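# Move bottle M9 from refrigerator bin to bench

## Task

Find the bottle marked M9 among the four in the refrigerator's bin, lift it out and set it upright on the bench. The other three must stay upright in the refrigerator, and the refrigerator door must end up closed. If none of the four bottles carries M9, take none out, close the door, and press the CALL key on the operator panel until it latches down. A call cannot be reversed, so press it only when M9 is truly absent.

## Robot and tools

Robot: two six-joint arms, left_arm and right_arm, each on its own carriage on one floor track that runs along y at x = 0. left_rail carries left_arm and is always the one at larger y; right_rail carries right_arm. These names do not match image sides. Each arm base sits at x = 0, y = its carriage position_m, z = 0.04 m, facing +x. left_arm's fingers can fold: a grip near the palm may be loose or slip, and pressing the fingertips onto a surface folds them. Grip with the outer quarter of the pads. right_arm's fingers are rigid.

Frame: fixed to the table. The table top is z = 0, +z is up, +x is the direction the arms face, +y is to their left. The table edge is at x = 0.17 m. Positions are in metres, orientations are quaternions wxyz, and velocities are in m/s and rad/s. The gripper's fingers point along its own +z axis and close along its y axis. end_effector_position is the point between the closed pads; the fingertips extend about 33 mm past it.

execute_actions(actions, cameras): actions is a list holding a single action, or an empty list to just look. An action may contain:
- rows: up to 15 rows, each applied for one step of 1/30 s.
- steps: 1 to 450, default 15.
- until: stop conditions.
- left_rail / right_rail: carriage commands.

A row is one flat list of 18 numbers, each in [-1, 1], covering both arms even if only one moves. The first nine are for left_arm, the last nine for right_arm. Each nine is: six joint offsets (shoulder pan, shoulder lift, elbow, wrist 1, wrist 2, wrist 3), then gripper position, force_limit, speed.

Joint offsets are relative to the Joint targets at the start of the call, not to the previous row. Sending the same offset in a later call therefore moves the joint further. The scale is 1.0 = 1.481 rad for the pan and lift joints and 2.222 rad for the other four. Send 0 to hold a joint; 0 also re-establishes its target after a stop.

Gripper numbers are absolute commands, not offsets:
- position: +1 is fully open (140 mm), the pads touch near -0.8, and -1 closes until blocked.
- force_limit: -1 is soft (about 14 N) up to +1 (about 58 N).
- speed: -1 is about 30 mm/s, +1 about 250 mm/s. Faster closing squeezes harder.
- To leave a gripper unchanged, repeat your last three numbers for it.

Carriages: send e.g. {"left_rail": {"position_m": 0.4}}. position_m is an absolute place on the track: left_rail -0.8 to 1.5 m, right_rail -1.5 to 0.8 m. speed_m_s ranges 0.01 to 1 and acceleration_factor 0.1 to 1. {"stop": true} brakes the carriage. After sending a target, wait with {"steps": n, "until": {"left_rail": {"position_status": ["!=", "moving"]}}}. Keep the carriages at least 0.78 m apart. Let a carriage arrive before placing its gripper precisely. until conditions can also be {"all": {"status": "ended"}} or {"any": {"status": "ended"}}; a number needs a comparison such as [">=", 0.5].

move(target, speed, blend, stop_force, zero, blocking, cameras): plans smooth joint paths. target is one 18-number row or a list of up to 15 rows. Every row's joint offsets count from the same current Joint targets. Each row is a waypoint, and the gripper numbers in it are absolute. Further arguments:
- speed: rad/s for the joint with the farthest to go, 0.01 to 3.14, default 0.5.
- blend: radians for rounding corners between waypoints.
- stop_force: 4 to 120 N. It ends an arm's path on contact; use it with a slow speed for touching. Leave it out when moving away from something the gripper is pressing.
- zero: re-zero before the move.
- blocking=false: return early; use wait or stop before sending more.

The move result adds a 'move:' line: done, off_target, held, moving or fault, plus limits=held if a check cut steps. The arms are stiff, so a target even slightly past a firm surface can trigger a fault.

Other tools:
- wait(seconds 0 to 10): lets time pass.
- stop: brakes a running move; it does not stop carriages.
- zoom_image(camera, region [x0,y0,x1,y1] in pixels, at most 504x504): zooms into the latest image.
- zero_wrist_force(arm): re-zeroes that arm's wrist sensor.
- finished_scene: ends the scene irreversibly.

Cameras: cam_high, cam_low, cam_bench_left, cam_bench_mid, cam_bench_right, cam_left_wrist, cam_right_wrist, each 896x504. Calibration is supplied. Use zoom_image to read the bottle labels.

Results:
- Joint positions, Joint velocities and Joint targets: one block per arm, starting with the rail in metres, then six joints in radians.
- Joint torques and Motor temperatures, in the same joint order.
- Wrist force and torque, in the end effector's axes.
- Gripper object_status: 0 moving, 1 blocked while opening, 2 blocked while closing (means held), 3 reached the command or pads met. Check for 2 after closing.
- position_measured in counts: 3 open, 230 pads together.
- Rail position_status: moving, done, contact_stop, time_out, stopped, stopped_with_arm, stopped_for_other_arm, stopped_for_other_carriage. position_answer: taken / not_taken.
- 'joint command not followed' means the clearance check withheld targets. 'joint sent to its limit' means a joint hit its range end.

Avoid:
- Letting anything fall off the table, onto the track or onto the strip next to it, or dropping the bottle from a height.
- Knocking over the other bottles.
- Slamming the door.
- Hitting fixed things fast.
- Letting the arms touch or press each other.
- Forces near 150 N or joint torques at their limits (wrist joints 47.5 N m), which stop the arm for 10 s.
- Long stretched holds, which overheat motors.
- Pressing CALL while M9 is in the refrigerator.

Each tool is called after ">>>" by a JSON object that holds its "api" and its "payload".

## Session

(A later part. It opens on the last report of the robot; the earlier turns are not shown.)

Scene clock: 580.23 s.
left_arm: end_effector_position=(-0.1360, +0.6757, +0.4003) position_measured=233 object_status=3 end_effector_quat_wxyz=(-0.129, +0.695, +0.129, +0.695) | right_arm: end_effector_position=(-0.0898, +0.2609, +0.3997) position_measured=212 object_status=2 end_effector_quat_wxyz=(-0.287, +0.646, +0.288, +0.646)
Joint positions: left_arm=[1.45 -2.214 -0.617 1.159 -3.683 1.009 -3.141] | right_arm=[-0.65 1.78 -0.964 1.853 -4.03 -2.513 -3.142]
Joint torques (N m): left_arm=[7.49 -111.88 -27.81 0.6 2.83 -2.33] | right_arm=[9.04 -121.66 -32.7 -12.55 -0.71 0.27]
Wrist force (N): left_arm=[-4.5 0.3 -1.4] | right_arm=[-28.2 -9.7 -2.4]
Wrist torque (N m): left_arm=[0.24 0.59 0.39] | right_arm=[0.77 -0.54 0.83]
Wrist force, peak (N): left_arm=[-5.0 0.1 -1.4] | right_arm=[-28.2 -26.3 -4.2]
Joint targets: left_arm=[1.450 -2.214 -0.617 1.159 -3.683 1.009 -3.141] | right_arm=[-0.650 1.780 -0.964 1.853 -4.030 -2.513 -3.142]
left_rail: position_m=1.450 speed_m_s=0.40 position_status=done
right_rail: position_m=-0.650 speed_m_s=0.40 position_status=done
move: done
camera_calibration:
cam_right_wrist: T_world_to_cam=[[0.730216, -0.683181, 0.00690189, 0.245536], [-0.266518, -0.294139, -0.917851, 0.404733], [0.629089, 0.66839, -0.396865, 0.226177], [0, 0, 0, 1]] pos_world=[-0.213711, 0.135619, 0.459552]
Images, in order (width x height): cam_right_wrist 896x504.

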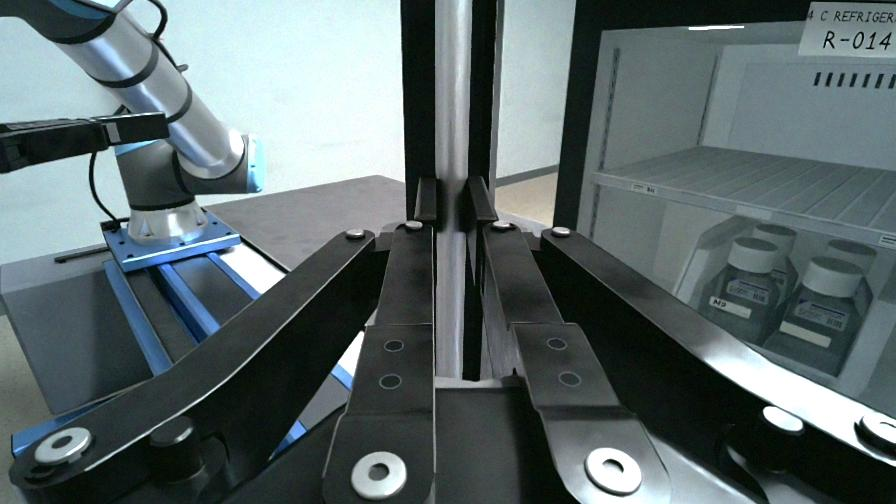

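>>> {"api": "move", "payload": {"target": [[0,0,0,0,0,0,-1,1,-1,0.0127,-0.0561,0.0735,-0.0364,0.0544,0,-1,1,-1],[0,0,0,0,0,0,-1,1,-1,0.0149,-0.113,0.1467,-0.0717,0.1157,0,-1,1,-1]], "speed": 0.12, "blend": 0.02, "stop_force": 80}}

>>> {"api": "move", "payload": {"target": [[0,0,0,0,0,0,-1,1,-1,-0.0141,-0.058,0.0731,-0.0344,0.0722,0,-1,1,-1],[0,0,0,0,0,0,-1,1,-1,-0.0558,-0.1187,0.1465,-0.0674,0.1629,0,-1,1,-1]], "speed": 0.12, "blend": 0.02, "stop_force": 80, "cameras": ["cam_right_wrist","cam_bench_mid"]}}

Scene clock: 592.87 s.
left_arm: end_effector_position=(-0.1360, +0.6757, +0.4003) position_measured=233 object_status=3 end_effector_quat_wxyz=(-0.129, +0.695, +0.129, +0.695) | right_arm: end_effector_position=(-0.1453, +0.1476, +0.3998) position_measured=212 object_status=2 end_effector_quat_wxyz=(-0.374, +0.600, +0.375, +0.600)
Joint positions: left_arm=[1.45 -2.214 -0.617 1.159 -3.683 1.009 -3.141] | right_arm=[-0.65 1.802 -1.131 2.179 -4.19 -2.256 -3.142]
Joint torques (N m): left_arm=[6.93 -111.18 -29.03 0.79 2.83 -2.35] | right_arm=[23.68 -108.89 -40.41 -16.98 9.05 0]
Wrist force (N): left_arm=[-4.6 0.1 -1.2] | right_arm=[-42.7 15.1 -0.9]
Wrist torque (N m): left_arm=[0.20 0.62 0.39] | right_arm=[0.21 -0.88 0.78]
Wrist force, peak (N): left_arm=[-5.1 0.1 -1.3] | right_arm=[-42.9 15.3 -1.1]
Joint targets: left_arm=[1.450 -2.214 -0.617 1.159 -3.683 1.009 -3.141] | right_arm=[-0.650 1.802 -1.131 2.179 -4.190 -2.256 -3.142]
left_rail: position_m=1.450 speed_m_s=0.40 position_status=done
right_rail: position_m=-0.650 speed_m_s=0.40 position_status=done
move: done

Scene clock: 597.07 s.
left_arm: end_effector_position=(-0.1360, +0.6757, +0.4003) position_measured=233 object_status=3 end_effector_quat_wxyz=(-0.129, +0.695, +0.129, +0.695) | right_arm: end_effector_position=(-0.1675, +0.0236, +0.3999) position_measured=212 object_status=2 end_effector_quat_wxyz=(-0.454, +0.542, +0.455, +0.542)
Joint positions: left_arm=[1.45 -2.214 -0.617 1.159 -3.683 1.009 -3.141] | right_arm=[-0.65 1.719 -1.307 2.505 -4.34 -1.894 -3.142]
Joint torques (N m): left_arm=[8.45 -111.35 -28.6 0.5 2.92 -2.68] | right_arm=[20.89 -90.61 -44.02 -24.19 25.49 0.55]
Wrist force (N): left_arm=[-4.7 0.2 -1.1] | right_arm=[-56.0 58.6 3.4]
Wrist torque (N m): left_arm=[0.22 0.62 0.39] | right_arm=[-0.50 -1.24 0.70]
Wrist force, peak (N): left_arm=[-5.0 0.1 -1.4] | right_arm=[-56.0 58.6 3.4]
Joint targets: left_arm=[1.450 -2.214 -0.617 1.159 -3.683 1.009 -3.141] | right_arm=[-0.650 1.719 -1.307 2.505 -4.340 -1.894 -3.142]
left_rail: position_m=1.450 speed_m_s=0.40 position_status=done
right_rail: position_m=-0.650 speed_m_s=0.40 position_status=done
move: done
camera_calibration:
cam_right_wrist: T_world_to_cam=[[0.981284, -0.192459, 0.00633868, 0.170895], [-0.070574, -0.39007, -0.918077, 0.349592], [0.179165, 0.900447, -0.396352, 0.352673], [0, 0, 0, 1]] pos_world=[-0.206211, -0.148308, 0.459651]
Images, in order (width x height): cam_bench_mid 896x504, cam_right_wrist 896x504.

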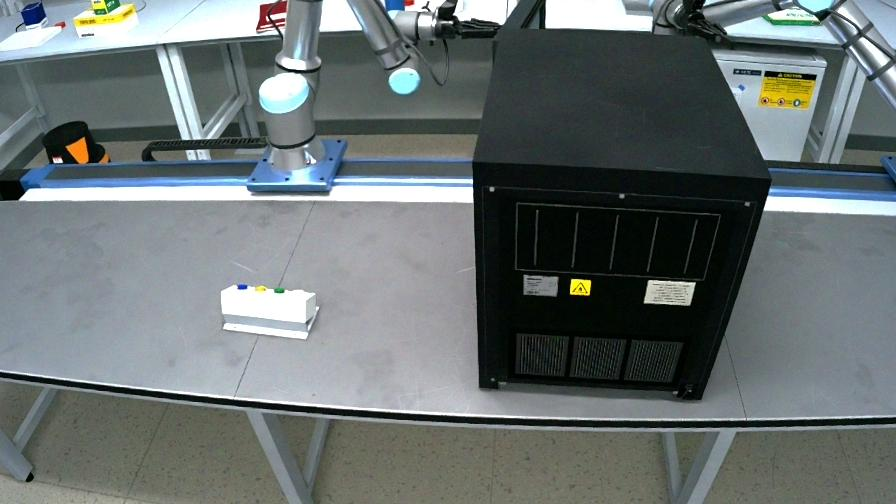

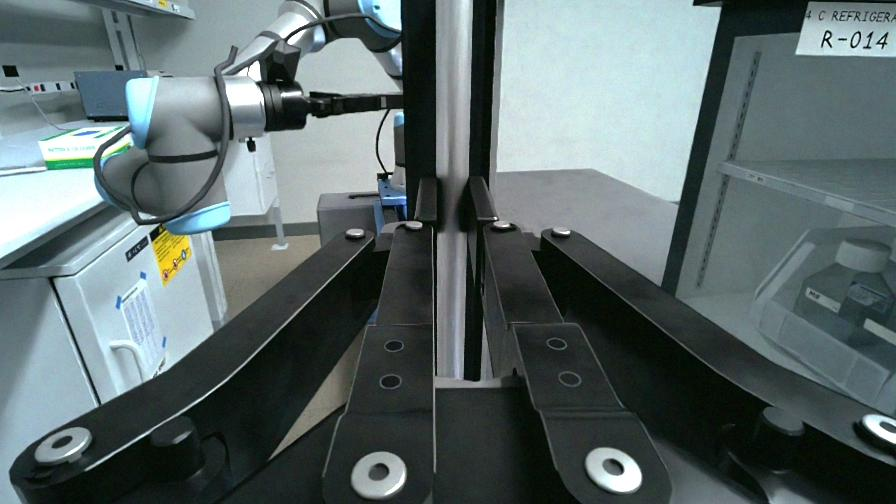

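>>> {"api": "execute_actions", "payload": {"actions": [], "cameras": ["cam_right_wrist"]}}

>>> {"api": "zoom_image", "payload": {"camera": "cam_right_wrist", "region": [696, 150, 896, 420]}}

Scene clock: 614.20 s.
left_arm: end_effector_position=(-0.1360, +0.6757, +0.4003) position_measured=233 object_status=3 end_effector_quat_wxyz=(-0.129, +0.695, +0.129, +0.695) | right_arm: end_effector_position=(-0.1675, +0.0236, +0.3999) position_measured=212 object_status=2 end_effector_quat_wxyz=(-0.454, +0.542, +0.455, +0.542)
Joint positions: left_arm=[1.45 -2.214 -0.617 1.159 -3.683 1.009 -3.141] | right_arm=[-0.65 1.719 -1.307 2.505 -4.34 -1.894 -3.142]
Joint velocities: within noise
Joint torques (N m): left_arm=[7.93 -109.36 -28.78 0.47 2.81 -2.59] | right_arm=[53.22 -93.84 -43.88 -24.51 24.77 0.31]
Motor temperatures (°C): left_arm=[40 35 30 38 38 44] | right_arm=[38 43 30 37 40 32]
Wrist force (N): left_arm=[-4.6 -0.1 -1.1] | right_arm=[-55.7 58.5 3.1]
Wrist torque (N m): left_arm=[0.16 0.62 0.39] | right_arm=[-0.52 -1.28 0.71]
Wrist force, peak (N): left_arm=[-5.2 0.0 -1.1] | right_arm=[-56.0 58.9 3.2]
Joint targets: left_arm=[1.450 -2.214 -0.617 1.159 -3.683 1.009 -3.141] | right_arm=[-0.650 1.719 -1.307 2.505 -4.340 -1.894 -3.142]
Tool commands: left_gripper/position=-1.0 left_gripper/force_limit=+1.0 left_gripper/speed=-1.0 right_gripper/position=-1.0 right_gripper/force_limit=+1.0 right_gripper/speed=-1.0
left_rail: position_m=1.450 speed_m_s=0.40 position_status=done
right_rail: position_m=-0.650 speed_m_s=0.40 position_status=done
camera_calibration:
cam_right_wrist: T_world_to_cam=[[0.981284, -0.192459, 0.00633868, 0.170895], [-0.070574, -0.39007, -0.918077, 0.349592], [0.179165, 0.900447, -0.396352, 0.352673], [0, 0, 0, 1]] pos_world=[-0.206211, -0.148308, 0.459651]
Images, in order (width x height): cam_right_wrist 896x504.

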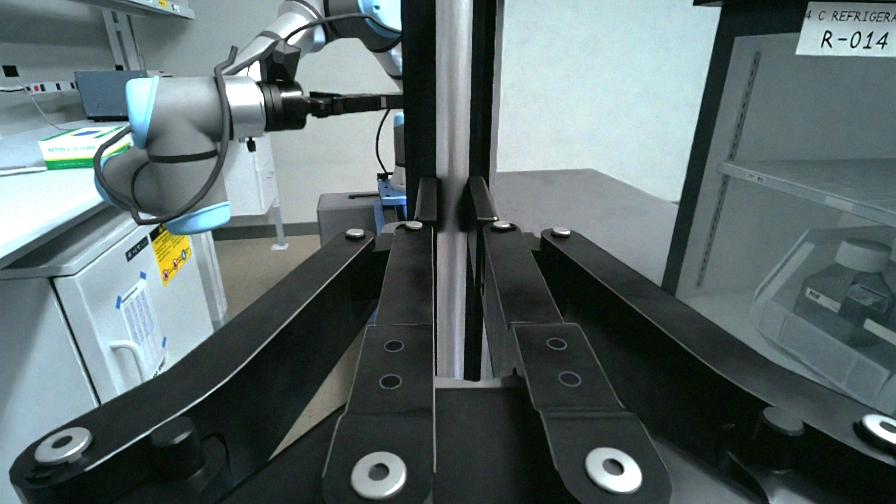

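Scaled by 1.867 from the camera's 896x504 image, which has a finer 1280x720 frame.

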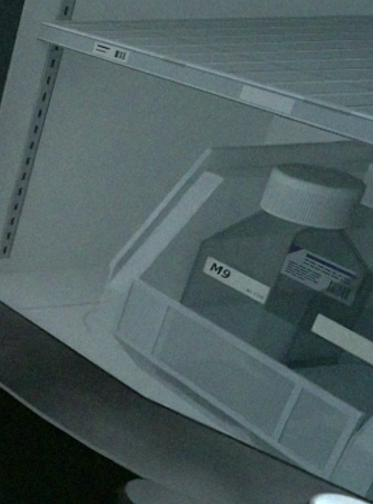

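>>> {"api": "move", "payload": {"target": [0.0344,-0.2109,0.3782,-0.2379,-0.2818,0,0.1,-1,0,0,0,0,0,0,0,-1,1,-1]}}

>>> {"api": "execute_actions", "payload": {"actions": [{"left_rail":{"position_m":1.0,"acceleration_factor":0.4},"steps":150,"until":{"left_rail":{"position_status":["!=","moving"]}}}], "cameras": ["cam_left_wrist"]}}

>>> {"api": "zoom_image", "payload": {"camera": "cam_left_wrist", "region": [350, 150, 750, 420]}}

Scene clock: 648.13 s.
left_arm: end_effector_position=(+0.1198, +0.7502, +0.3301) position_measured=117 object_status=3 end_effector_quat_wxyz=(+0.074, +0.703, -0.074, +0.703) | right_arm: end_effector_position=(-0.1675, +0.0236, +0.3999) position_measured=212 object_status=2 end_effector_quat_wxyz=(-0.454, +0.542, +0.455, +0.542)
Joint positions: left_arm=[1.45 -2.163 -0.929 1.999 -4.211 0.384 -3.141] | right_arm=[-0.65 1.719 -1.307 2.505 -4.34 -1.894 -3.142]
Joint torques (N m): left_arm=[15.08 -78.89 -9.04 -2.04 -3.83 -2.12] | right_arm=[50.11 -91.65 -44.17 -24.6 24.55 0.92]
Wrist force (N): left_arm=[-4.6 0.0 -1.5] | right_arm=[-55.7 58.4 2.8]
Wrist torque (N m): left_arm=[0.21 0.66 0.32] | right_arm=[-0.57 -1.25 0.70]
Wrist force, peak (N): left_arm=[-5.2 -1.3 -0.7] | right_arm=[-56.0 58.9 3.2]
Joint targets: left_arm=[1.450 -2.163 -0.929 1.999 -4.211 0.383 -3.141] | right_arm=[-0.650 1.719 -1.307 2.505 -4.340 -1.894 -3.142]
left_rail: position_m=1.450 speed_m_s=0.40 position_status=done
right_rail: position_m=-0.650 speed_m_s=0.40 position_status=done
move: done

Scene clock: 650.57 s.
left_arm: end_effector_position=(+0.1199, +0.3002, +0.3301) position_measured=117 object_status=3 end_effector_quat_wxyz=(+0.074, +0.703, -0.074, +0.703) | right_arm: end_effector_position=(-0.1675, +0.0236, +0.3999) position_measured=212 object_status=2 end_effector_quat_wxyz=(-0.454, +0.542, +0.455, +0.542)
Joint positions: left_arm=[1 -2.163 -0.929 1.999 -4.212 0.383 -3.141] | right_arm=[-0.65 1.719 -1.307 2.505 -4.34 -1.894 -3.142]
Joint torques (N m): left_arm=[9.33 -78.13 -16.16 -1.19 -1.47 -2.31] | right_arm=[51.38 -92.44 -44.52 -24.38 24.14 0.45]
Wrist force (N): left_arm=[-4.5 0.3 -1.5] | right_arm=[-55.6 58.3 3.1]
Wrist torque (N m): left_arm=[0.26 0.62 0.32] | right_arm=[-0.58 -1.31 0.70]
Wrist force, peak (N): left_arm=[-4.9 -0.6 -1.7] | right_arm=[-56.0 58.7 2.8]
Joint targets: left_arm=[1.000 -2.163 -0.929 1.999 -4.211 0.383 -3.141] | right_arm=[-0.650 1.719 -1.307 2.505 -4.340 -1.894 -3.142]
Tool commands: left_gripper/position=+0.1 left_gripper/force_limit=-1.0 left_gripper/speed=+0.0 right_gripper/position=-1.0 right_gripper/force_limit=+1.0 right_gripper/speed=-1.0
left_rail: position_m=1.000 speed_m_s=0.40 position_status=done
right_rail: position_m=-0.650 speed_m_s=0.40 position_status=done
camera_calibration:
cam_left_wrist: T_world_to_cam=[[-0.237186, -0.971446, -0.00586601, 0.326809], [-0.315332, 0.0826994, -0.945371, 0.320893], [0.918863, -0.222379, -0.325943, 0.247723], [0, 0, 0, 1]] pos_world=[-0.048921, 0.346028, 0.386024]
Images, in order (width x height): cam_left_wrist 896x504.

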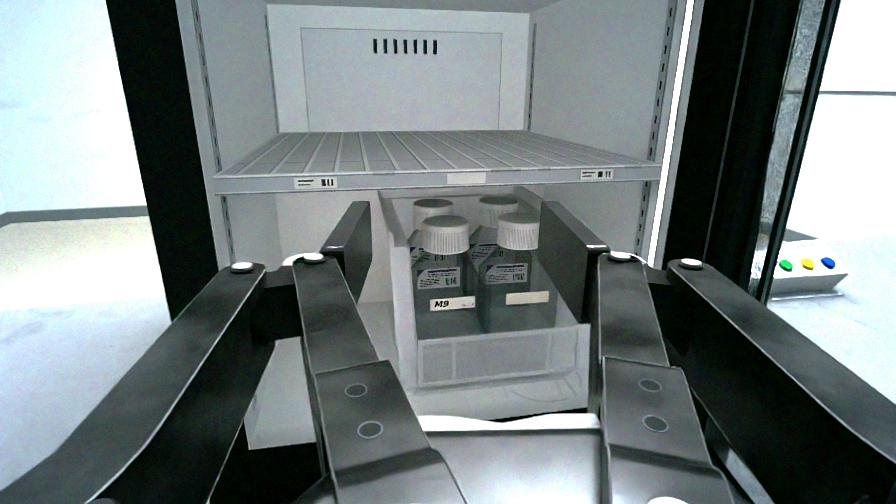

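Scaled by 1.260 from the camera's 896x504 image, which has a finer 1280x720 frame.

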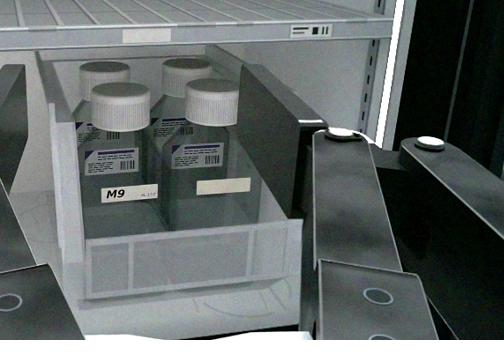

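>>> {"api": "execute_actions", "payload": {"actions": [{"left_rail":{"position_m":1.45},"steps":150,"until":{"left_rail":{"position_status":["!=","moving"]}}}]}}

>>> {"api": "move", "payload": {"target": [0.11,-0.0343,0.0041,0.7255,-0.1724,-0.707,0.1,-1,0,0,0,0,0,0,0,-1,1,-1]}}

>>> {"api": "execute_actions", "payload": {"actions": [{"left_rail":{"position_m":1.15},"steps":150,"until":{"left_rail":{"position_status":["!=","moving"]}}}], "cameras": ["cam_left_wrist"]}}

Scene clock: 752.27 s.
left_arm: end_effector_position=(+0.1199, +0.7502, +0.3301) position_measured=117 object_status=3 end_effector_quat_wxyz=(+0.074, +0.703, -0.074, +0.703) | right_arm: end_effector_position=(-0.1675, +0.0236, +0.3999) position_measured=212 object_status=2 end_effector_quat_wxyz=(-0.454, +0.542, +0.455, +0.542)
Joint positions: left_arm=[1.45 -2.163 -0.929 1.999 -4.211 0.383 -3.141] | right_arm=[-0.65 1.719 -1.307 2.505 -4.34 -1.894 -3.142]
Joint torques (N m): left_arm=[-4.28 -66.81 -30.18 2.46 1.42 -2.19] | right_arm=[51.34 -92.71 -45.9 -24.14 23.34 0.75]
Wrist force (N): left_arm=[-5.0 0.2 -1.6] | right_arm=[-55.4 58.5 2.9]
Wrist torque (N m): left_arm=[0.24 0.74 0.32] | right_arm=[-0.54 -1.32 0.70]
Wrist force, peak (N): left_arm=[-4.9 -0.3 -1.7] | right_arm=[-55.9 59.0 2.8]
Joint targets: left_arm=[1.450 -2.163 -0.929 1.999 -4.211 0.383 -3.141] | right_arm=[-0.650 1.719 -1.307 2.505 -4.340 -1.894 -3.142]
Tool commands: left_gripper/position=+0.1 left_gripper/force_limit=-1.0 left_gripper/speed=+0.0 right_gripper/position=-1.0 right_gripper/force_limit=+1.0 right_gripper/speed=-1.0
left_rail: position_m=1.450 speed_m_s=0.40 position_status=done
right_rail: position_m=-0.650 speed_m_s=0.40 position_status=done

Scene clock: 756.20 s.
left_arm: end_effector_position=(+0.1533, +0.5481, +0.2403) position_measured=117 object_status=3 end_effector_quat_wxyz=(+0.151, +0.691, -0.150, +0.691) | right_arm: end_effector_position=(-0.1675, +0.0236, +0.3999) position_measured=212 object_status=2 end_effector_quat_wxyz=(-0.454, +0.542, +0.455, +0.542)
Joint positions: left_arm=[1.45 -2 -0.98 2.008 -2.6 0 -4.712] | right_arm=[-0.65 1.719 -1.307 2.505 -4.34 -1.894 -3.142]
Joint torques (N m): left_arm=[13.53 -83.51 -17.89 -1.82 -1.09 -1.81] | right_arm=[49.22 -91.22 -45.59 -23.89 23.46 0.72]
Wrist force (N): left_arm=[-5.2 0.9 -1.7] | right_arm=[-55.9 58.3 2.9]
Wrist torque (N m): left_arm=[0.37 0.71 0.42] | right_arm=[-0.56 -1.26 0.71]
Wrist force, peak (N): left_arm=[-5.3 1.4 -1.6] | right_arm=[-56.1 58.7 3.0]
Joint targets: left_arm=[1.450 -2.000 -0.980 2.008 -2.599 0.000 -4.712] | right_arm=[-0.650 1.719 -1.307 2.505 -4.340 -1.894 -3.142]
left_rail: position_m=1.450 speed_m_s=0.40 position_status=done
right_rail: position_m=-0.650 speed_m_s=0.40 position_status=done
move: done

Scene clock: 758.23 s.
left_arm: end_effector_position=(+0.1534, +0.2482, +0.2402) position_measured=117 object_status=3 end_effector_quat_wxyz=(+0.151, +0.691, -0.150, +0.691) | right_arm: end_effector_position=(-0.1675, +0.0236, +0.3999) position_measured=212 object_status=2 end_effector_quat_wxyz=(-0.454, +0.542, +0.455, +0.542)
Joint positions: left_arm=[1.15 -2 -0.98 2.008 -2.599 0 -4.712] | right_arm=[-0.65 1.719 -1.307 2.505 -4.34 -1.894 -3.142]
Joint torques (N m): left_arm=[9.89 -73.49 -38.43 -3.22 2.1 -2.55] | right_arm=[49.25 -92.46 -44.92 -24.09 23.25 0.4]
Wrist force (N): left_arm=[-4.7 0.5 -1.4] | right_arm=[-55.8 58.5 2.8]
Wrist torque (N m): left_arm=[0.27 0.62 0.42] | right_arm=[-0.55 -1.22 0.70]
Wrist force, peak (N): left_arm=[-5.1 1.4 -1.4] | right_arm=[-56.1 58.6 2.7]
Joint targets: left_arm=[1.150 -2.000 -0.980 2.008 -2.599 0.000 -4.712] | right_arm=[-0.650 1.719 -1.307 2.505 -4.340 -1.894 -3.142]
Tool commands: left_gripper/position=+0.1 left_gripper/force_limit=-1.0 left_gripper/speed=+0.0 right_gripper/position=-1.0 right_gripper/force_limit=+1.0 right_gripper/speed=-1.0
left_rail: position_m=1.150 speed_m_s=0.40 position_status=done
right_rail: position_m=-0.650 speed_m_s=0.40 position_status=done
camera_calibration:
cam_left_wrist: T_world_to_cam=[[-0.443858, -0.896081, -0.00528163, 0.296472], [-0.289608, 0.149025, -0.945473, 0.230463], [0.848007, -0.418126, -0.325659, 0.235405], [0, 0, 0, 1]] pos_world=[-0.00128989, 0.329747, 0.296124]
Images, in order (width x height): cam_left_wrist 896x504.

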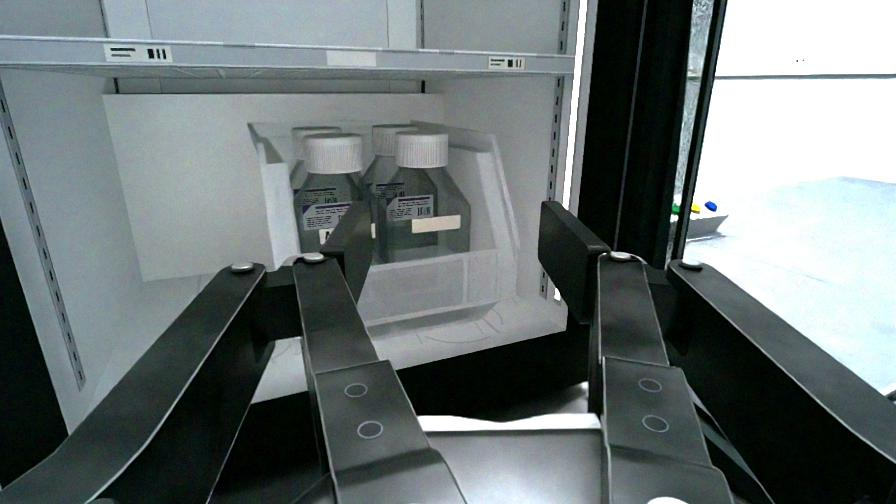

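>>> {"api": "move", "payload": {"target": [0.108,0.023,-0.0369,0.0217,0,0,0.03,-1,0,0,0,0,0,0,0,-1,1,-1], "speed": 0.2, "cameras": ["cam_left_wrist"]}}

Scene clock: 771.50 s.
left_arm: end_effector_position=(+0.2841, +0.2453, +0.2430) position_measured=126 object_status=3 end_effector_quat_wxyz=(+0.095, +0.701, -0.095, +0.701) | right_arm: end_effector_position=(-0.1675, +0.0236, +0.3999) position_measured=212 object_status=2 end_effector_quat_wxyz=(-0.454, +0.542, +0.455, +0.542)
Joint positions: left_arm=[1.15 -1.84 -0.946 1.926 -2.551 0 -4.712] | right_arm=[-0.65 1.719 -1.307 2.505 -4.34 -1.894 -3.142]
Joint torques (N m): left_arm=[12.23 -69.34 -43.17 -1.69 6.24 -2.1] | right_arm=[53.38 -90.22 -44.58 -24.39 22.78 0.67]
Wrist force (N): left_arm=[-5.0 0.6 -1.4] | right_arm=[-55.3 58.4 3.2]
Wrist torque (N m): left_arm=[0.32 0.73 0.32] | right_arm=[-0.56 -1.34 0.70]
Wrist force, peak (N): left_arm=[-5.2 0.9 -2.4] | right_arm=[-55.9 58.9 2.9]
Joint targets: left_arm=[1.150 -1.840 -0.946 1.926 -2.551 0.000 -4.712] | right_arm=[-0.650 1.719 -1.307 2.505 -4.340 -1.894 -3.142]
left_rail: position_m=1.150 speed_m_s=0.40 position_status=done
right_rail: position_m=-0.650 speed_m_s=0.40 position_status=done
move: done
camera_calibration:
cam_left_wrist: T_world_to_cam=[[-0.295717, -0.955259, -0.00554762, 0.324446], [-0.309538, 0.101314, -0.945474, 0.288736], [0.903735, -0.277876, -0.325649, 0.0741032], [0, 0, 0, 1]] pos_world=[0.118349, 0.301269, 0.298924]
Images, in order (width x height): cam_left_wrist 896x504.

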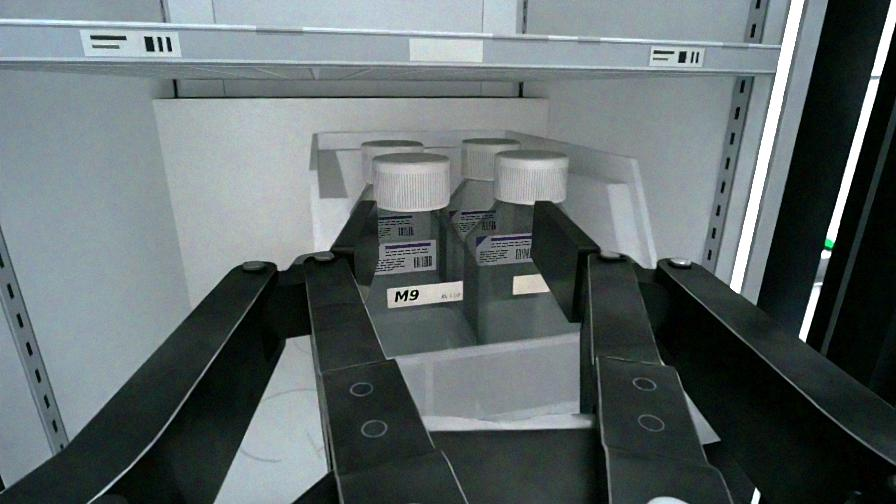

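>>> {"api": "execute_actions", "payload": {"actions": [{"left_rail":{"position_m":1.147},"steps":60,"until":{"left_rail":{"position_status":["!=","moving"]}}}]}}

>>> {"api": "move", "payload": {"target": [[0.0569,0.0194,-0.0275,0.0145,0,0,0.03,-1,0,0,0,0,0,0,0,-1,1,-1],[0.1048,0.039,-0.0551,0.0291,0,0,0.03,-1,0,0,0,0,0,0,0,-1,1,-1]], "speed": 0.08, "blend": 0.02, "stop_force": 8, "cameras": ["cam_left_wrist"]}}

Scene clock: 784.33 s.
left_arm: end_effector_position=(+0.2844, +0.2423, +0.2430) position_measured=126 object_status=3 end_effector_quat_wxyz=(+0.095, +0.701, -0.095, +0.701) | right_arm: end_effector_position=(-0.1675, +0.0236, +0.3999) position_measured=212 object_status=2 end_effector_quat_wxyz=(-0.454, +0.542, +0.455, +0.542)
Joint positions: left_arm=[1.147 -1.84 -0.946 1.926 -2.551 0 -4.712] | right_arm=[-0.65 1.719 -1.307 2.505 -4.34 -1.894 -3.142]
Joint torques (N m): left_arm=[13.66 -72.99 -40.86 -2.03 6.19 -1.74] | right_arm=[49.22 -92.93 -46.35 -24.38 21.89 0.6]
Wrist force (N): left_arm=[-4.8 0.6 -1.3] | right_arm=[-55.3 58.8 3.0]
Wrist torque (N m): left_arm=[0.31 0.70 0.32] | right_arm=[-0.48 -1.33 0.70]
Wrist force, peak (N): left_arm=[-5.6 0.5 -1.4] | right_arm=[-56.2 58.6 3.0]
Joint targets: left_arm=[1.147 -1.840 -0.946 1.926 -2.551 0.000 -4.712] | right_arm=[-0.650 1.719 -1.307 2.505 -4.340 -1.894 -3.142]
Tool commands: left_gripper/position=+0.03 left_gripper/force_limit=-1.0 left_gripper/speed=+0.0 right_gripper/position=-1.0 right_gripper/force_limit=+1.0 right_gripper/speed=-1.0
left_rail: position_m=1.147 speed_m_s=0.40 position_status=done
right_rail: position_m=-0.650 speed_m_s=0.40 position_status=done

Scene clock: 787.47 s.
left_arm: end_effector_position=(+0.3991, +0.2393, +0.2430) position_measured=126 object_status=3 end_effector_quat_wxyz=(+0.047, +0.705, -0.046, +0.706) | right_arm: end_effector_position=(-0.1675, +0.0236, +0.3999) position_measured=212 object_status=2 end_effector_quat_wxyz=(-0.454, +0.542, +0.455, +0.542)
Joint positions: left_arm=[1.147 -1.702 -0.895 1.819 -2.495 0 -4.712] | right_arm=[-0.65 1.719 -1.307 2.505 -4.34 -1.894 -3.142]
Joint torques (N m): left_arm=[-14.48 -94.26 -21.6 -8.36 -0.38 -1.61] | right_arm=[47.89 -80.81 -47.27 -17.65 22.17 0.49]
Wrist force (N): left_arm=[-4.9 0.5 -1.0] | right_arm=[-56.8 57.2 2.7]
Wrist torque (N m): left_arm=[0.30 0.71 0.34] | right_arm=[-0.56 -1.30 0.70]
Wrist force, peak (N): left_arm=[-1.1 10.5 -32.7] | right_arm=[-55.7 61.6 3.5]
Joint targets: left_arm=[1.147 -1.702 -0.895 1.819 -2.495 0.000 -4.712] | right_arm=[-0.650 1.719 -1.307 2.505 -4.340 -1.894 -3.142]
left_rail: position_m=1.147 speed_m_s=0.40 position_status=done
right_rail: position_m=-0.650 speed_m_s=0.40 position_status=done
move: contact (left_arm); path passed 1 of 2 targets; left_arm: the shoulder pan is farthest, 0.018 rad from its target
camera_calibration:
cam_left_wrist: T_world_to_cam=[[-0.161656, -0.986832, -0.00552703, 0.306754], [-0.320518, 0.0578007, -0.945477, 0.339738], [0.933346, -0.151071, -0.325641, -0.0736593], [0, 0, 0, 1]] pos_world=[0.227231, 0.27195, 0.298924]
Images, in order (width x height): cam_left_wrist 896x504.

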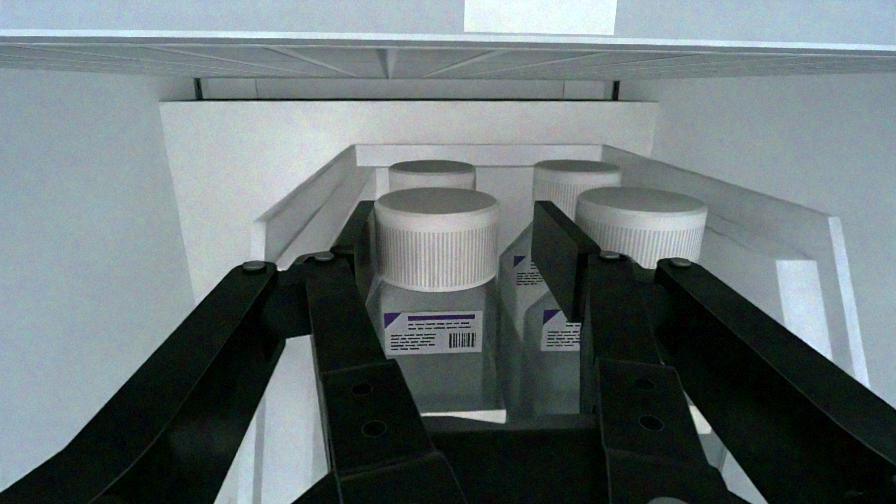

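>>> {"api": "zoom_image", "payload": {"camera": "cam_left_wrist", "region": [240, 130, 680, 370]}}

Scaled by 1.145 from the camera's 896x504 image, which has a finer 1280x720 frame.

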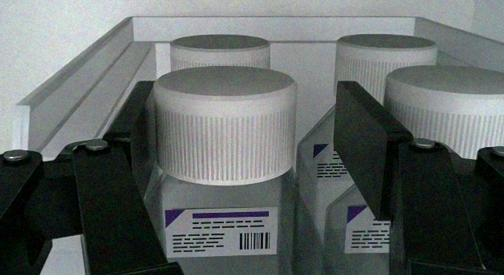

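>>> {"api": "move", "payload": {"target": [-0.0363,-0.015,0.0207,-0.0106,0,0,0.1,-1,0,0,0,0,0,0,0,-1,1,-1], "speed": 0.08}}

>>> {"api": "execute_actions", "payload": {"actions": [{"left_rail":{"position_m":1.154},"steps":60,"until":{"left_rail":{"position_status":["!=","moving"]}}}], "cameras": ["cam_left_wrist"]}}

Scene clock: 813.57 s.
left_arm: end_effector_position=(+0.3539, +0.2404, +0.2433) position_measured=117 object_status=3 end_effector_quat_wxyz=(+0.065, +0.704, -0.065, +0.704) | right_arm: end_effector_position=(-0.1675, +0.0236, +0.3999) position_measured=212 object_status=2 end_effector_quat_wxyz=(-0.454, +0.542, +0.455, +0.542)
Joint positions: left_arm=[1.147 -1.756 -0.917 1.865 -2.518 0 -4.712] | right_arm=[-0.65 1.719 -1.307 2.505 -4.34 -1.894 -3.142]
Joint torques (N m): left_arm=[-16.32 -91.11 -21.57 -8.67 -0.61 -1.93] | right_arm=[31.33 -75.11 -60.83 -16.93 21.21 0.26]
Wrist force (N): left_arm=[-4.9 0.5 -1.0] | right_arm=[-56.7 57.2 2.8]
Wrist torque (N m): left_arm=[0.32 0.70 0.31] | right_arm=[-0.58 -1.31 0.70]
Wrist force, peak (N): left_arm=[-5.5 0.4 -1.0] | right_arm=[-57.0 57.8 3.0]
Joint targets: left_arm=[1.147 -1.756 -0.918 1.865 -2.518 0.000 -4.712] | right_arm=[-0.650 1.719 -1.307 2.505 -4.340 -1.894 -3.142]
left_rail: position_m=1.147 speed_m_s=0.40 position_status=done
right_rail: position_m=-0.650 speed_m_s=0.40 position_status=done
move: done

Scene clock: 814.10 s.
left_arm: end_effector_position=(+0.3537, +0.2474, +0.2433) position_measured=117 object_status=3 end_effector_quat_wxyz=(+0.065, +0.704, -0.065, +0.704) | right_arm: end_effector_position=(-0.1675, +0.0236, +0.3999) position_measured=212 object_status=2 end_effector_quat_wxyz=(-0.454, +0.542, +0.455, +0.542)
Joint positions: left_arm=[1.154 -1.756 -0.918 1.865 -2.518 0 -4.712] | right_arm=[-0.65 1.719 -1.307 2.505 -4.34 -1.894 -3.142]
Joint torques (N m): left_arm=[-14.35 -90.68 -23.21 -8.43 -0.42 -1.76] | right_arm=[32.81 -75.53 -62.08 -16.9 21.26 0.62]
Wrist force (N): left_arm=[-4.9 0.5 -0.8] | right_arm=[-56.6 57.6 2.8]
Wrist torque (N m): left_arm=[0.31 0.71 0.31] | right_arm=[-0.52 -1.28 0.70]
Wrist force, peak (N): left_arm=[-5.3 -0.1 -1.2] | right_arm=[-56.9 57.7 2.8]
Joint targets: left_arm=[1.154 -1.756 -0.918 1.865 -2.518 0.000 -4.712] | right_arm=[-0.650 1.719 -1.307 2.505 -4.340 -1.894 -3.142]
Tool commands: left_gripper/position=+0.1 left_gripper/force_limit=-1.0 left_gripper/speed=+0.0 right_gripper/position=-1.0 right_gripper/force_limit=+1.0 right_gripper/speed=-1.0
left_rail: position_m=1.154 speed_m_s=0.40 position_status=done
right_rail: position_m=-0.650 speed_m_s=0.40 position_status=done
camera_calibration:
cam_left_wrist: T_world_to_cam=[[-0.214453, -0.976717, -0.00581777, 0.323716], [-0.316898, 0.0752114, -0.945473, 0.319427], [0.923897, -0.200916, -0.325649, -0.0143375], [0, 0, 0, 1]] pos_world=[0.183894, 0.289274, 0.299223]
Images, in order (width x height): cam_left_wrist 896x504.

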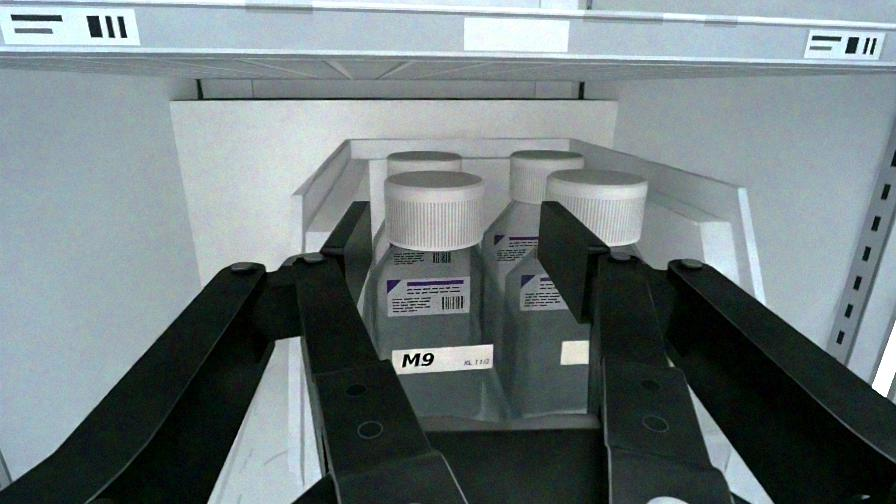

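>>> {"api": "move", "payload": {"target": [0.0431,0.0176,-0.0248,0.0131,0,0,0.1,-1,0,0,0,0,0,0,0,-1,1,-1], "speed": 0.05, "stop_force": 6, "cameras": ["cam_left_wrist"]}}

Scene clock: 822.37 s.
left_arm: end_effector_position=(+0.3999, +0.2461, +0.2433) position_measured=117 object_status=3 end_effector_quat_wxyz=(+0.046, +0.706, -0.046, +0.706) | right_arm: end_effector_position=(-0.1675, +0.0236, +0.3999) position_measured=212 object_status=2 end_effector_quat_wxyz=(-0.454, +0.542, +0.455, +0.542)
Joint positions: left_arm=[1.154 -1.701 -0.895 1.818 -2.493 0 -4.712] | right_arm=[-0.65 1.719 -1.307 2.505 -4.34 -1.894 -3.142]
Joint torques (N m): left_arm=[-12.02 -94.12 -21.53 -8.74 -0.64 -1.67] | right_arm=[22.43 -76.36 -61.67 -17.54 21.01 0.18]
Wrist force (N): left_arm=[-3.3 -0.6 -3.2] | right_arm=[-56.8 57.5 3.0]
Wrist torque (N m): left_arm=[0.35 0.66 0.42] | right_arm=[-0.53 -1.24 0.70]
Wrist force, peak (N): left_arm=[-2.7 7.8 -19.0] | right_arm=[-55.4 60.6 3.3]
Joint targets: left_arm=[1.154 -1.701 -0.895 1.818 -2.493 0.000 -4.712] | right_arm=[-0.650 1.719 -1.307 2.505 -4.340 -1.894 -3.142]
left_rail: position_m=1.154 speed_m_s=0.40 position_status=done
right_rail: position_m=-0.650 speed_m_s=0.40 position_status=done
move: contact (left_arm)
camera_calibration:
cam_left_wrist: T_world_to_cam=[[-0.160722, -0.986982, -0.00585674, 0.313325], [-0.320542, 0.057808, -0.945469, 0.339898], [0.9335, -0.15008, -0.32566, -0.0736176], [0, 0, 0, 1]] pos_world=[0.228032, 0.278549, 0.299223]
Images, in order (width x height): cam_left_wrist 896x504.

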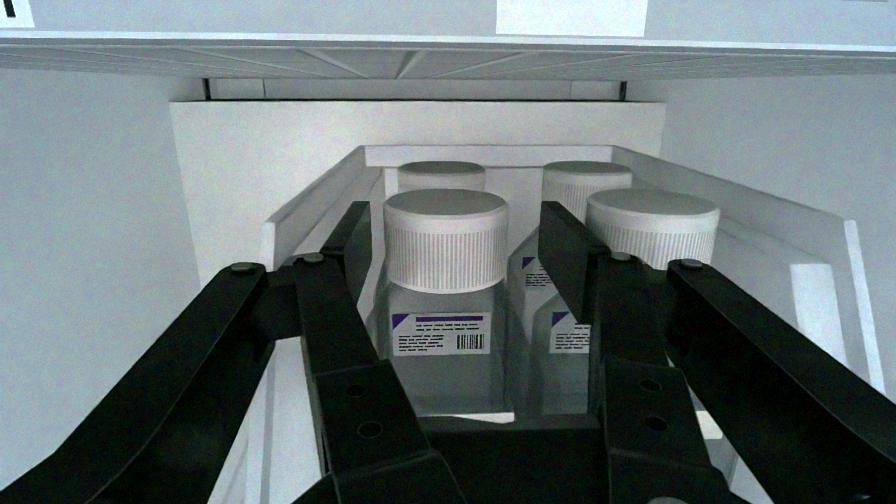

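>>> {"api": "move", "payload": {"target": [[-0.0939,-0.0344,0.0486,-0.026,0,0,0.1,-1,0,0,0,0,0,0,0,-1,1,-1],[-0.2019,-0.0574,0.0855,-0.0477,0,0,0.1,-1,0,0,0,0,0,0,0,-1,1,-1]], "speed": 0.2, "blend": 0.03}}

>>> {"api": "execute_actions", "payload": {"actions": [{"left_rail":{"position_m":1.45},"steps":150,"until":{"left_rail":{"position_status":["!=","moving"]}}}]}}

>>> {"api": "move", "payload": {"target": [0.0178,0.1477,-0.0406,-0.7646,0.1813,0.7066,0.1,-1,0,0,0,0,0,0,0,-1,1,-1]}}

>>> {"api": "execute_actions", "payload": {"actions": [{"left_rail":{"position_m":1.0},"steps":150,"until":{"left_rail":{"position_status":["!=","moving"]}}}], "cameras": ["cam_left_wrist"]}}

Scene clock: 961.63 s.
left_arm: end_effector_position=(+0.1531, +0.2518, +0.2406) position_measured=117 object_status=3 end_effector_quat_wxyz=(+0.151, +0.691, -0.150, +0.691) | right_arm: end_effector_position=(-0.1675, +0.0236, +0.3999) position_measured=212 object_status=2 end_effector_quat_wxyz=(-0.454, +0.542, +0.455, +0.542)
Joint positions: left_arm=[1.154 -2 -0.98 2.008 -2.599 0 -4.712] | right_arm=[-0.65 1.719 -1.307 2.505 -4.34 -1.894 -3.142]
Joint torques (N m): left_arm=[-14 -82.67 -17.31 -8.45 -0.47 -2.02] | right_arm=[22.17 -76.6 -60.61 -20.29 19.98 0.29]
Wrist force (N): left_arm=[-4.6 0.7 -1.5] | right_arm=[-56.6 56.8 2.8]
Wrist torque (N m): left_arm=[0.32 0.60 0.42] | right_arm=[-0.55 -1.30 0.70]
Wrist force, peak (N): left_arm=[-5.0 1.2 -2.9] | right_arm=[-57.0 57.7 3.0]
Joint targets: left_arm=[1.154 -2.001 -0.980 2.008 -2.599 0.000 -4.712] | right_arm=[-0.650 1.719 -1.307 2.505 -4.340 -1.894 -3.142]
left_rail: position_m=1.154 speed_m_s=0.40 position_status=done
right_rail: position_m=-0.650 speed_m_s=0.40 position_status=done
move: done

Scene clock: 963.67 s.
left_arm: end_effector_position=(+0.1528, +0.5479, +0.2406) position_measured=117 object_status=3 end_effector_quat_wxyz=(+0.151, +0.691, -0.150, +0.691) | right_arm: end_effector_position=(-0.1675, +0.0236, +0.3999) position_measured=212 object_status=2 end_effector_quat_wxyz=(-0.454, +0.542, +0.455, +0.542)
Joint positions: left_arm=[1.45 -2.001 -0.98 2.008 -2.599 0 -4.712] | right_arm=[-0.65 1.719 -1.307 2.505 -4.34 -1.894 -3.142]
Joint torques (N m): left_arm=[-8.59 -75.07 -30.22 -6.86 1.6 -2.1] | right_arm=[21.54 -76.5 -60.88 -20.47 19.66 0.57]
Wrist force (N): left_arm=[-4.6 0.7 -1.5] | right_arm=[-56.7 57.1 3.0]
Wrist torque (N m): left_arm=[0.31 0.60 0.42] | right_arm=[-0.50 -1.23 0.69]
Wrist force, peak (N): left_arm=[-5.1 0.4 -1.9] | right_arm=[-57.0 57.1 2.7]
Joint targets: left_arm=[1.450 -2.001 -0.980 2.008 -2.599 0.000 -4.712] | right_arm=[-0.650 1.719 -1.307 2.505 -4.340 -1.894 -3.142]
Tool commands: left_gripper/position=+0.1 left_gripper/force_limit=-1.0 left_gripper/speed=+0.0 right_gripper/position=-1.0 right_gripper/force_limit=+1.0 right_gripper/speed=-1.0
left_rail: position_m=1.450 speed_m_s=0.40 position_status=done
right_rail: position_m=-0.650 speed_m_s=0.40 position_status=done

Scene clock: 967.77 s.
left_arm: end_effector_position=(+0.2363, +0.7619, +0.2402) position_measured=117 object_status=3 end_effector_quat_wxyz=(+0.001, +0.707, +0.000, +0.707) | right_arm: end_effector_position=(-0.1675, +0.0236, +0.3999) position_measured=212 object_status=2 end_effector_quat_wxyz=(-0.454, +0.542, +0.455, +0.542)
Joint positions: left_arm=[1.45 -1.974 -0.762 1.918 -4.298 0.403 -3.143] | right_arm=[-0.65 1.719 -1.307 2.505 -4.34 -1.894 -3.142]
Joint torques (N m): left_arm=[14.31 -70.08 -30.88 -1.63 3.73 2.46] | right_arm=[21.33 -77.86 -60.03 -21.72 20.06 0.46]
Wrist force (N): left_arm=[-5.3 0.2 -1.5] | right_arm=[-56.4 56.7 2.8]
Wrist torque (N m): left_arm=[0.19 0.83 0.15] | right_arm=[-0.56 -1.34 0.70]
Wrist force, peak (N): left_arm=[-5.8 -0.3 -1.4] | right_arm=[-56.9 57.0 3.3]
Joint targets: left_arm=[1.450 -1.974 -0.761 1.918 -4.298 0.403 -3.142] | right_arm=[-0.650 1.719 -1.307 2.505 -4.340 -1.894 -3.142]
left_rail: position_m=1.450 speed_m_s=0.40 position_status=done
right_rail: position_m=-0.650 speed_m_s=0.40 position_status=done
move: done

Scene clock: 970.20 s.
left_arm: end_effector_position=(+0.2363, +0.3119, +0.2401) position_measured=117 object_status=3 end_effector_quat_wxyz=(+0.001, +0.707, +0.000, +0.707) | right_arm: end_effector_position=(-0.1675, +0.0236, +0.3999) position_measured=212 object_status=2 end_effector_quat_wxyz=(-0.454, +0.542, +0.455, +0.542)
Joint positions: left_arm=[1 -1.974 -0.761 1.918 -4.298 0.403 -3.142] | right_arm=[-0.65 1.719 -1.307 2.505 -4.34 -1.894 -3.142]
Joint torques (N m): left_arm=[7.39 -75.89 -18.27 -1.07 1.56 2.53] | right_arm=[21.24 -78.83 -60.21 -21.94 19.3 0.35]
Wrist force (N): left_arm=[-5.0 0.1 -1.5] | right_arm=[-56.5 56.6 2.8]
Wrist torque (N m): left_arm=[0.19 0.76 0.15] | right_arm=[-0.61 -1.28 0.70]
Wrist force, peak (N): left_arm=[-5.5 0.6 -1.5] | right_arm=[-56.8 57.2 2.6]
Joint targets: left_arm=[1.000 -1.974 -0.761 1.918 -4.298 0.403 -3.142] | right_arm=[-0.650 1.719 -1.307 2.505 -4.340 -1.894 -3.142]
Tool commands: left_gripper/position=+0.1 left_gripper/force_limit=-1.0 left_gripper/speed=+0.0 right_gripper/position=-1.0 right_gripper/force_limit=+1.0 right_gripper/speed=-1.0
left_rail: position_m=1.000 speed_m_s=0.40 position_status=done
right_rail: position_m=-0.650 speed_m_s=0.40 position_status=done
camera_calibration:
cam_left_wrist: T_world_to_cam=[[-0.0309896, -0.99951, -0.00449651, 0.324943], [-0.325782, 0.0143536, -0.945336, 0.295435], [0.944937, -0.0278307, -0.326067, 0.0471673], [0, 0, 0, 1]] pos_world=[0.0617471, 0.321856, 0.296126]
Images, in order (width x height): cam_left_wrist 896x504.

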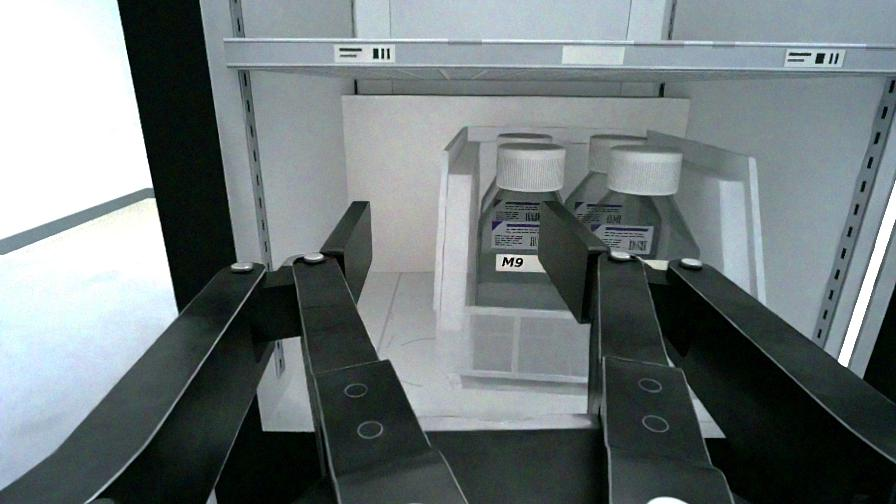

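>>> {"api": "move", "payload": {"target": [0.0954,-0.0038,0.0074,-0.0049,-0.0636,0,0.1,-1,0,0,0,0,0,0,0,-1,1,-1], "speed": 0.08, "stop_force": 8, "cameras": ["cam_left_wrist"]}}

Scene clock: 981.63 s.
left_arm: end_effector_position=(+0.3363, +0.3119, +0.2402) position_measured=117 object_status=3 end_effector_quat_wxyz=(+0.001, +0.707, +0.000, +0.707) | right_arm: end_effector_position=(-0.1675, +0.0236, +0.3999) position_measured=212 object_status=2 end_effector_quat_wxyz=(-0.454, +0.542, +0.455, +0.542)
Joint positions: left_arm=[1 -1.833 -0.767 1.934 -4.309 0.262 -3.142] | right_arm=[-0.65 1.719 -1.307 2.505 -4.34 -1.894 -3.142]
Joint torques (N m): left_arm=[13.96 -86.73 -5.51 -2.58 -3.91 2.14] | right_arm=[21.64 -75.36 -59.47 -23.91 19.37 0.05]
Wrist force (N): left_arm=[-5.2 -0.1 -1.4] | right_arm=[-56.3 57.0 2.8]
Wrist torque (N m): left_arm=[0.11 0.79 0.12] | right_arm=[-0.51 -1.32 0.69]
Wrist force, peak (N): left_arm=[-5.7 0.1 -1.7] | right_arm=[-56.9 57.2 2.5]
Joint targets: left_arm=[1.000 -1.833 -0.767 1.934 -4.309 0.262 -3.142] | right_arm=[-0.650 1.719 -1.307 2.505 -4.340 -1.894 -3.142]
left_rail: position_m=1.000 speed_m_s=0.40 position_status=done
right_rail: position_m=-0.650 speed_m_s=0.40 position_status=done
move: done
camera_calibration:
cam_left_wrist: T_world_to_cam=[[-0.0309582, -0.999511, -0.00440632, 0.328011], [-0.325786, 0.0142582, -0.945336, 0.328139], [0.944937, -0.0278304, -0.326068, -0.0472937], [0, 0, 0, 1]] pos_world=[0.161747, 0.321855, 0.296226]
Images, in order (width x height): cam_left_wrist 896x504.

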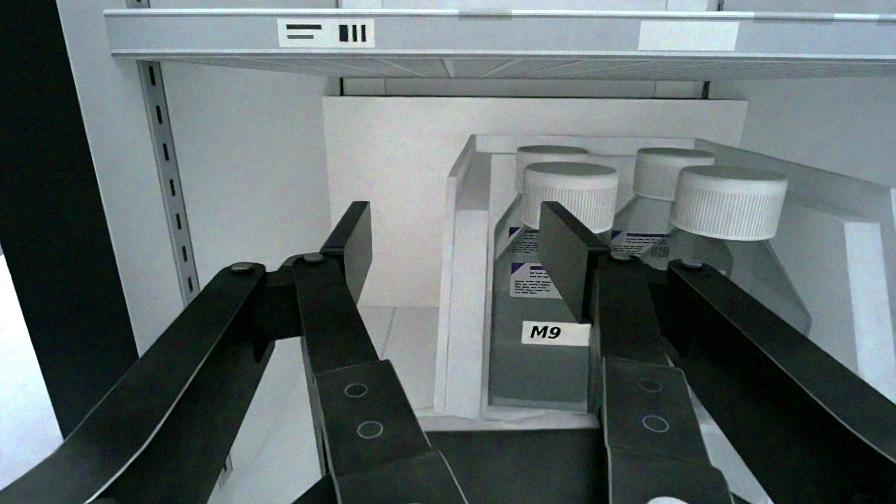

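>>> {"api": "execute_actions", "payload": {"actions": [{"rows":[[0,0,0,0,0,0,-1,-0.6,-1,0,0,0,0,0,0,-1,1,-1]],"steps":120}], "cameras": ["cam_left_wrist"]}}

Scene clock: 990.77 s.
left_arm: end_effector_position=(+0.3363, +0.3119, +0.2402) position_measured=230 object_status=3 end_effector_quat_wxyz=(+0.001, +0.707, +0.000, +0.707) | right_arm: end_effector_position=(-0.1675, +0.0236, +0.3999) position_measured=212 object_status=2 end_effector_quat_wxyz=(-0.454, +0.542, +0.455, +0.542)
Joint positions: left_arm=[1 -1.833 -0.767 1.934 -4.309 0.262 -3.142] | right_arm=[-0.65 1.719 -1.307 2.505 -4.34 -1.894 -3.142]
Joint torques (N m): left_arm=[14.19 -87.67 -6.21 -2.39 -3.51 1.91] | right_arm=[21.16 -76.89 -60.65 -23.96 19.3 0.15]
Wrist force (N): left_arm=[-4.9 -0.4 -1.8] | right_arm=[-56.7 56.6 2.7]
Wrist torque (N m): left_arm=[0.07 0.71 0.12] | right_arm=[-0.60 -1.25 0.70]
Wrist force, peak (N): left_arm=[-5.6 -0.1 -1.7] | right_arm=[-56.8 57.3 2.6]
Joint targets: left_arm=[1.000 -1.833 -0.767 1.934 -4.309 0.262 -3.142] | right_arm=[-0.650 1.719 -1.307 2.505 -4.340 -1.894 -3.142]
left_rail: position_m=1.000 speed_m_s=0.40 position_status=done
right_rail: position_m=-0.650 speed_m_s=0.40 position_status=done
camera_calibration:
cam_left_wrist: T_world_to_cam=[[-0.0309582, -0.999511, -0.00440632, 0.328011], [-0.325786, 0.0142582, -0.945336, 0.328139], [0.944937, -0.0278304, -0.326068, -0.0472937], [0, 0, 0, 1]] pos_world=[0.161747, 0.321855, 0.296226]
Images, in order (width x height): cam_left_wrist 896x504.

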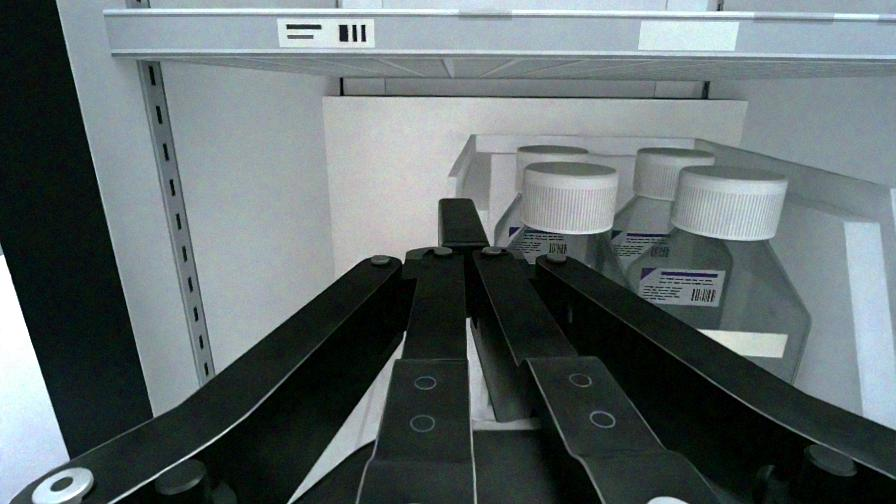

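>>> {"api": "move", "payload": {"target": [0.0395,0.0005,-0.0009,0.0006,-0.0263,0,-1,-0.6,-1,0,0,0,0,0,0,-1,1,-1], "speed": 0.03, "stop_force": 6, "cameras": ["cam_left_wrist"]}}

Scene clock: 998.30 s.
left_arm: end_effector_position=(+0.3381, +0.3119, +0.2402) position_measured=230 object_status=3 end_effector_quat_wxyz=(+0.001, +0.707, +0.000, +0.707) | right_arm: end_effector_position=(-0.1675, +0.0236, +0.3999) position_measured=212 object_status=2 end_effector_quat_wxyz=(-0.454, +0.542, +0.455, +0.542)
Joint positions: left_arm=[1 -1.83 -0.767 1.934 -4.309 0.259 -3.142] | right_arm=[-0.65 1.719 -1.307 2.505 -4.34 -1.894 -3.142]
Joint torques (N m): left_arm=[-9.96 -80.75 -15.47 -0.28 3.03 1.59] | right_arm=[22.68 -75.23 -61.59 -24.12 20.62 -0.5]
Wrist force (N): left_arm=[-6.2 -1.0 -7.5] | right_arm=[-55.6 57.0 2.6]
Wrist torque (N m): left_arm=[0.21 0.63 0.13] | right_arm=[-0.56 -1.30 0.70]
Wrist force, peak (N): left_arm=[-6.4 -2.4 -18.8] | right_arm=[-56.2 59.3 2.9]
Joint targets: left_arm=[1.000 -1.830 -0.767 1.934 -4.309 0.259 -3.142] | right_arm=[-0.650 1.719 -1.307 2.505 -4.340 -1.894 -3.142]
left_rail: position_m=1.000 speed_m_s=0.40 position_status=done
right_rail: position_m=-0.650 speed_m_s=0.40 position_status=done
move: contact (left_arm); left_arm: the shoulder pan is farthest, 0.056 rad from its target
camera_calibration:
cam_left_wrist: T_world_to_cam=[[-0.0309582, -0.999511, -0.00440632, 0.328063], [-0.325786, 0.0142582, -0.945336, 0.328693], [0.944937, -0.0278304, -0.326068, -0.0489001], [0, 0, 0, 1]] pos_world=[0.163447, 0.321855, 0.296226]
Images, in order (width x height): cam_left_wrist 896x504.

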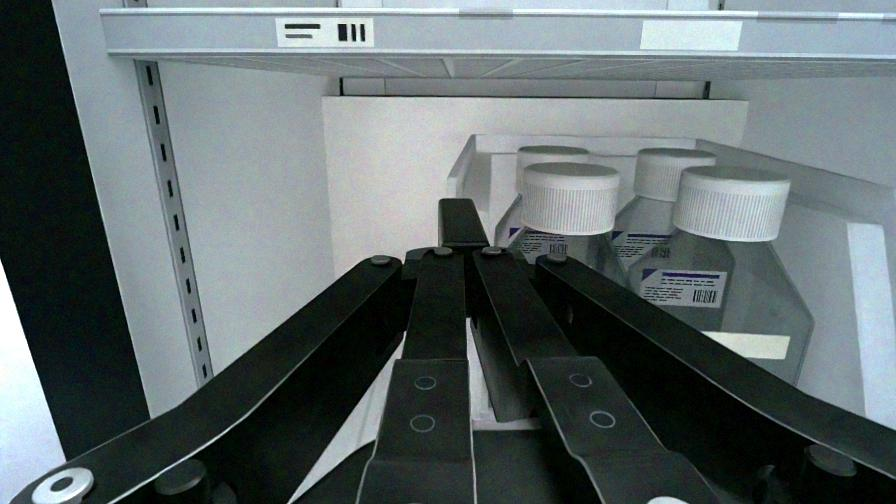

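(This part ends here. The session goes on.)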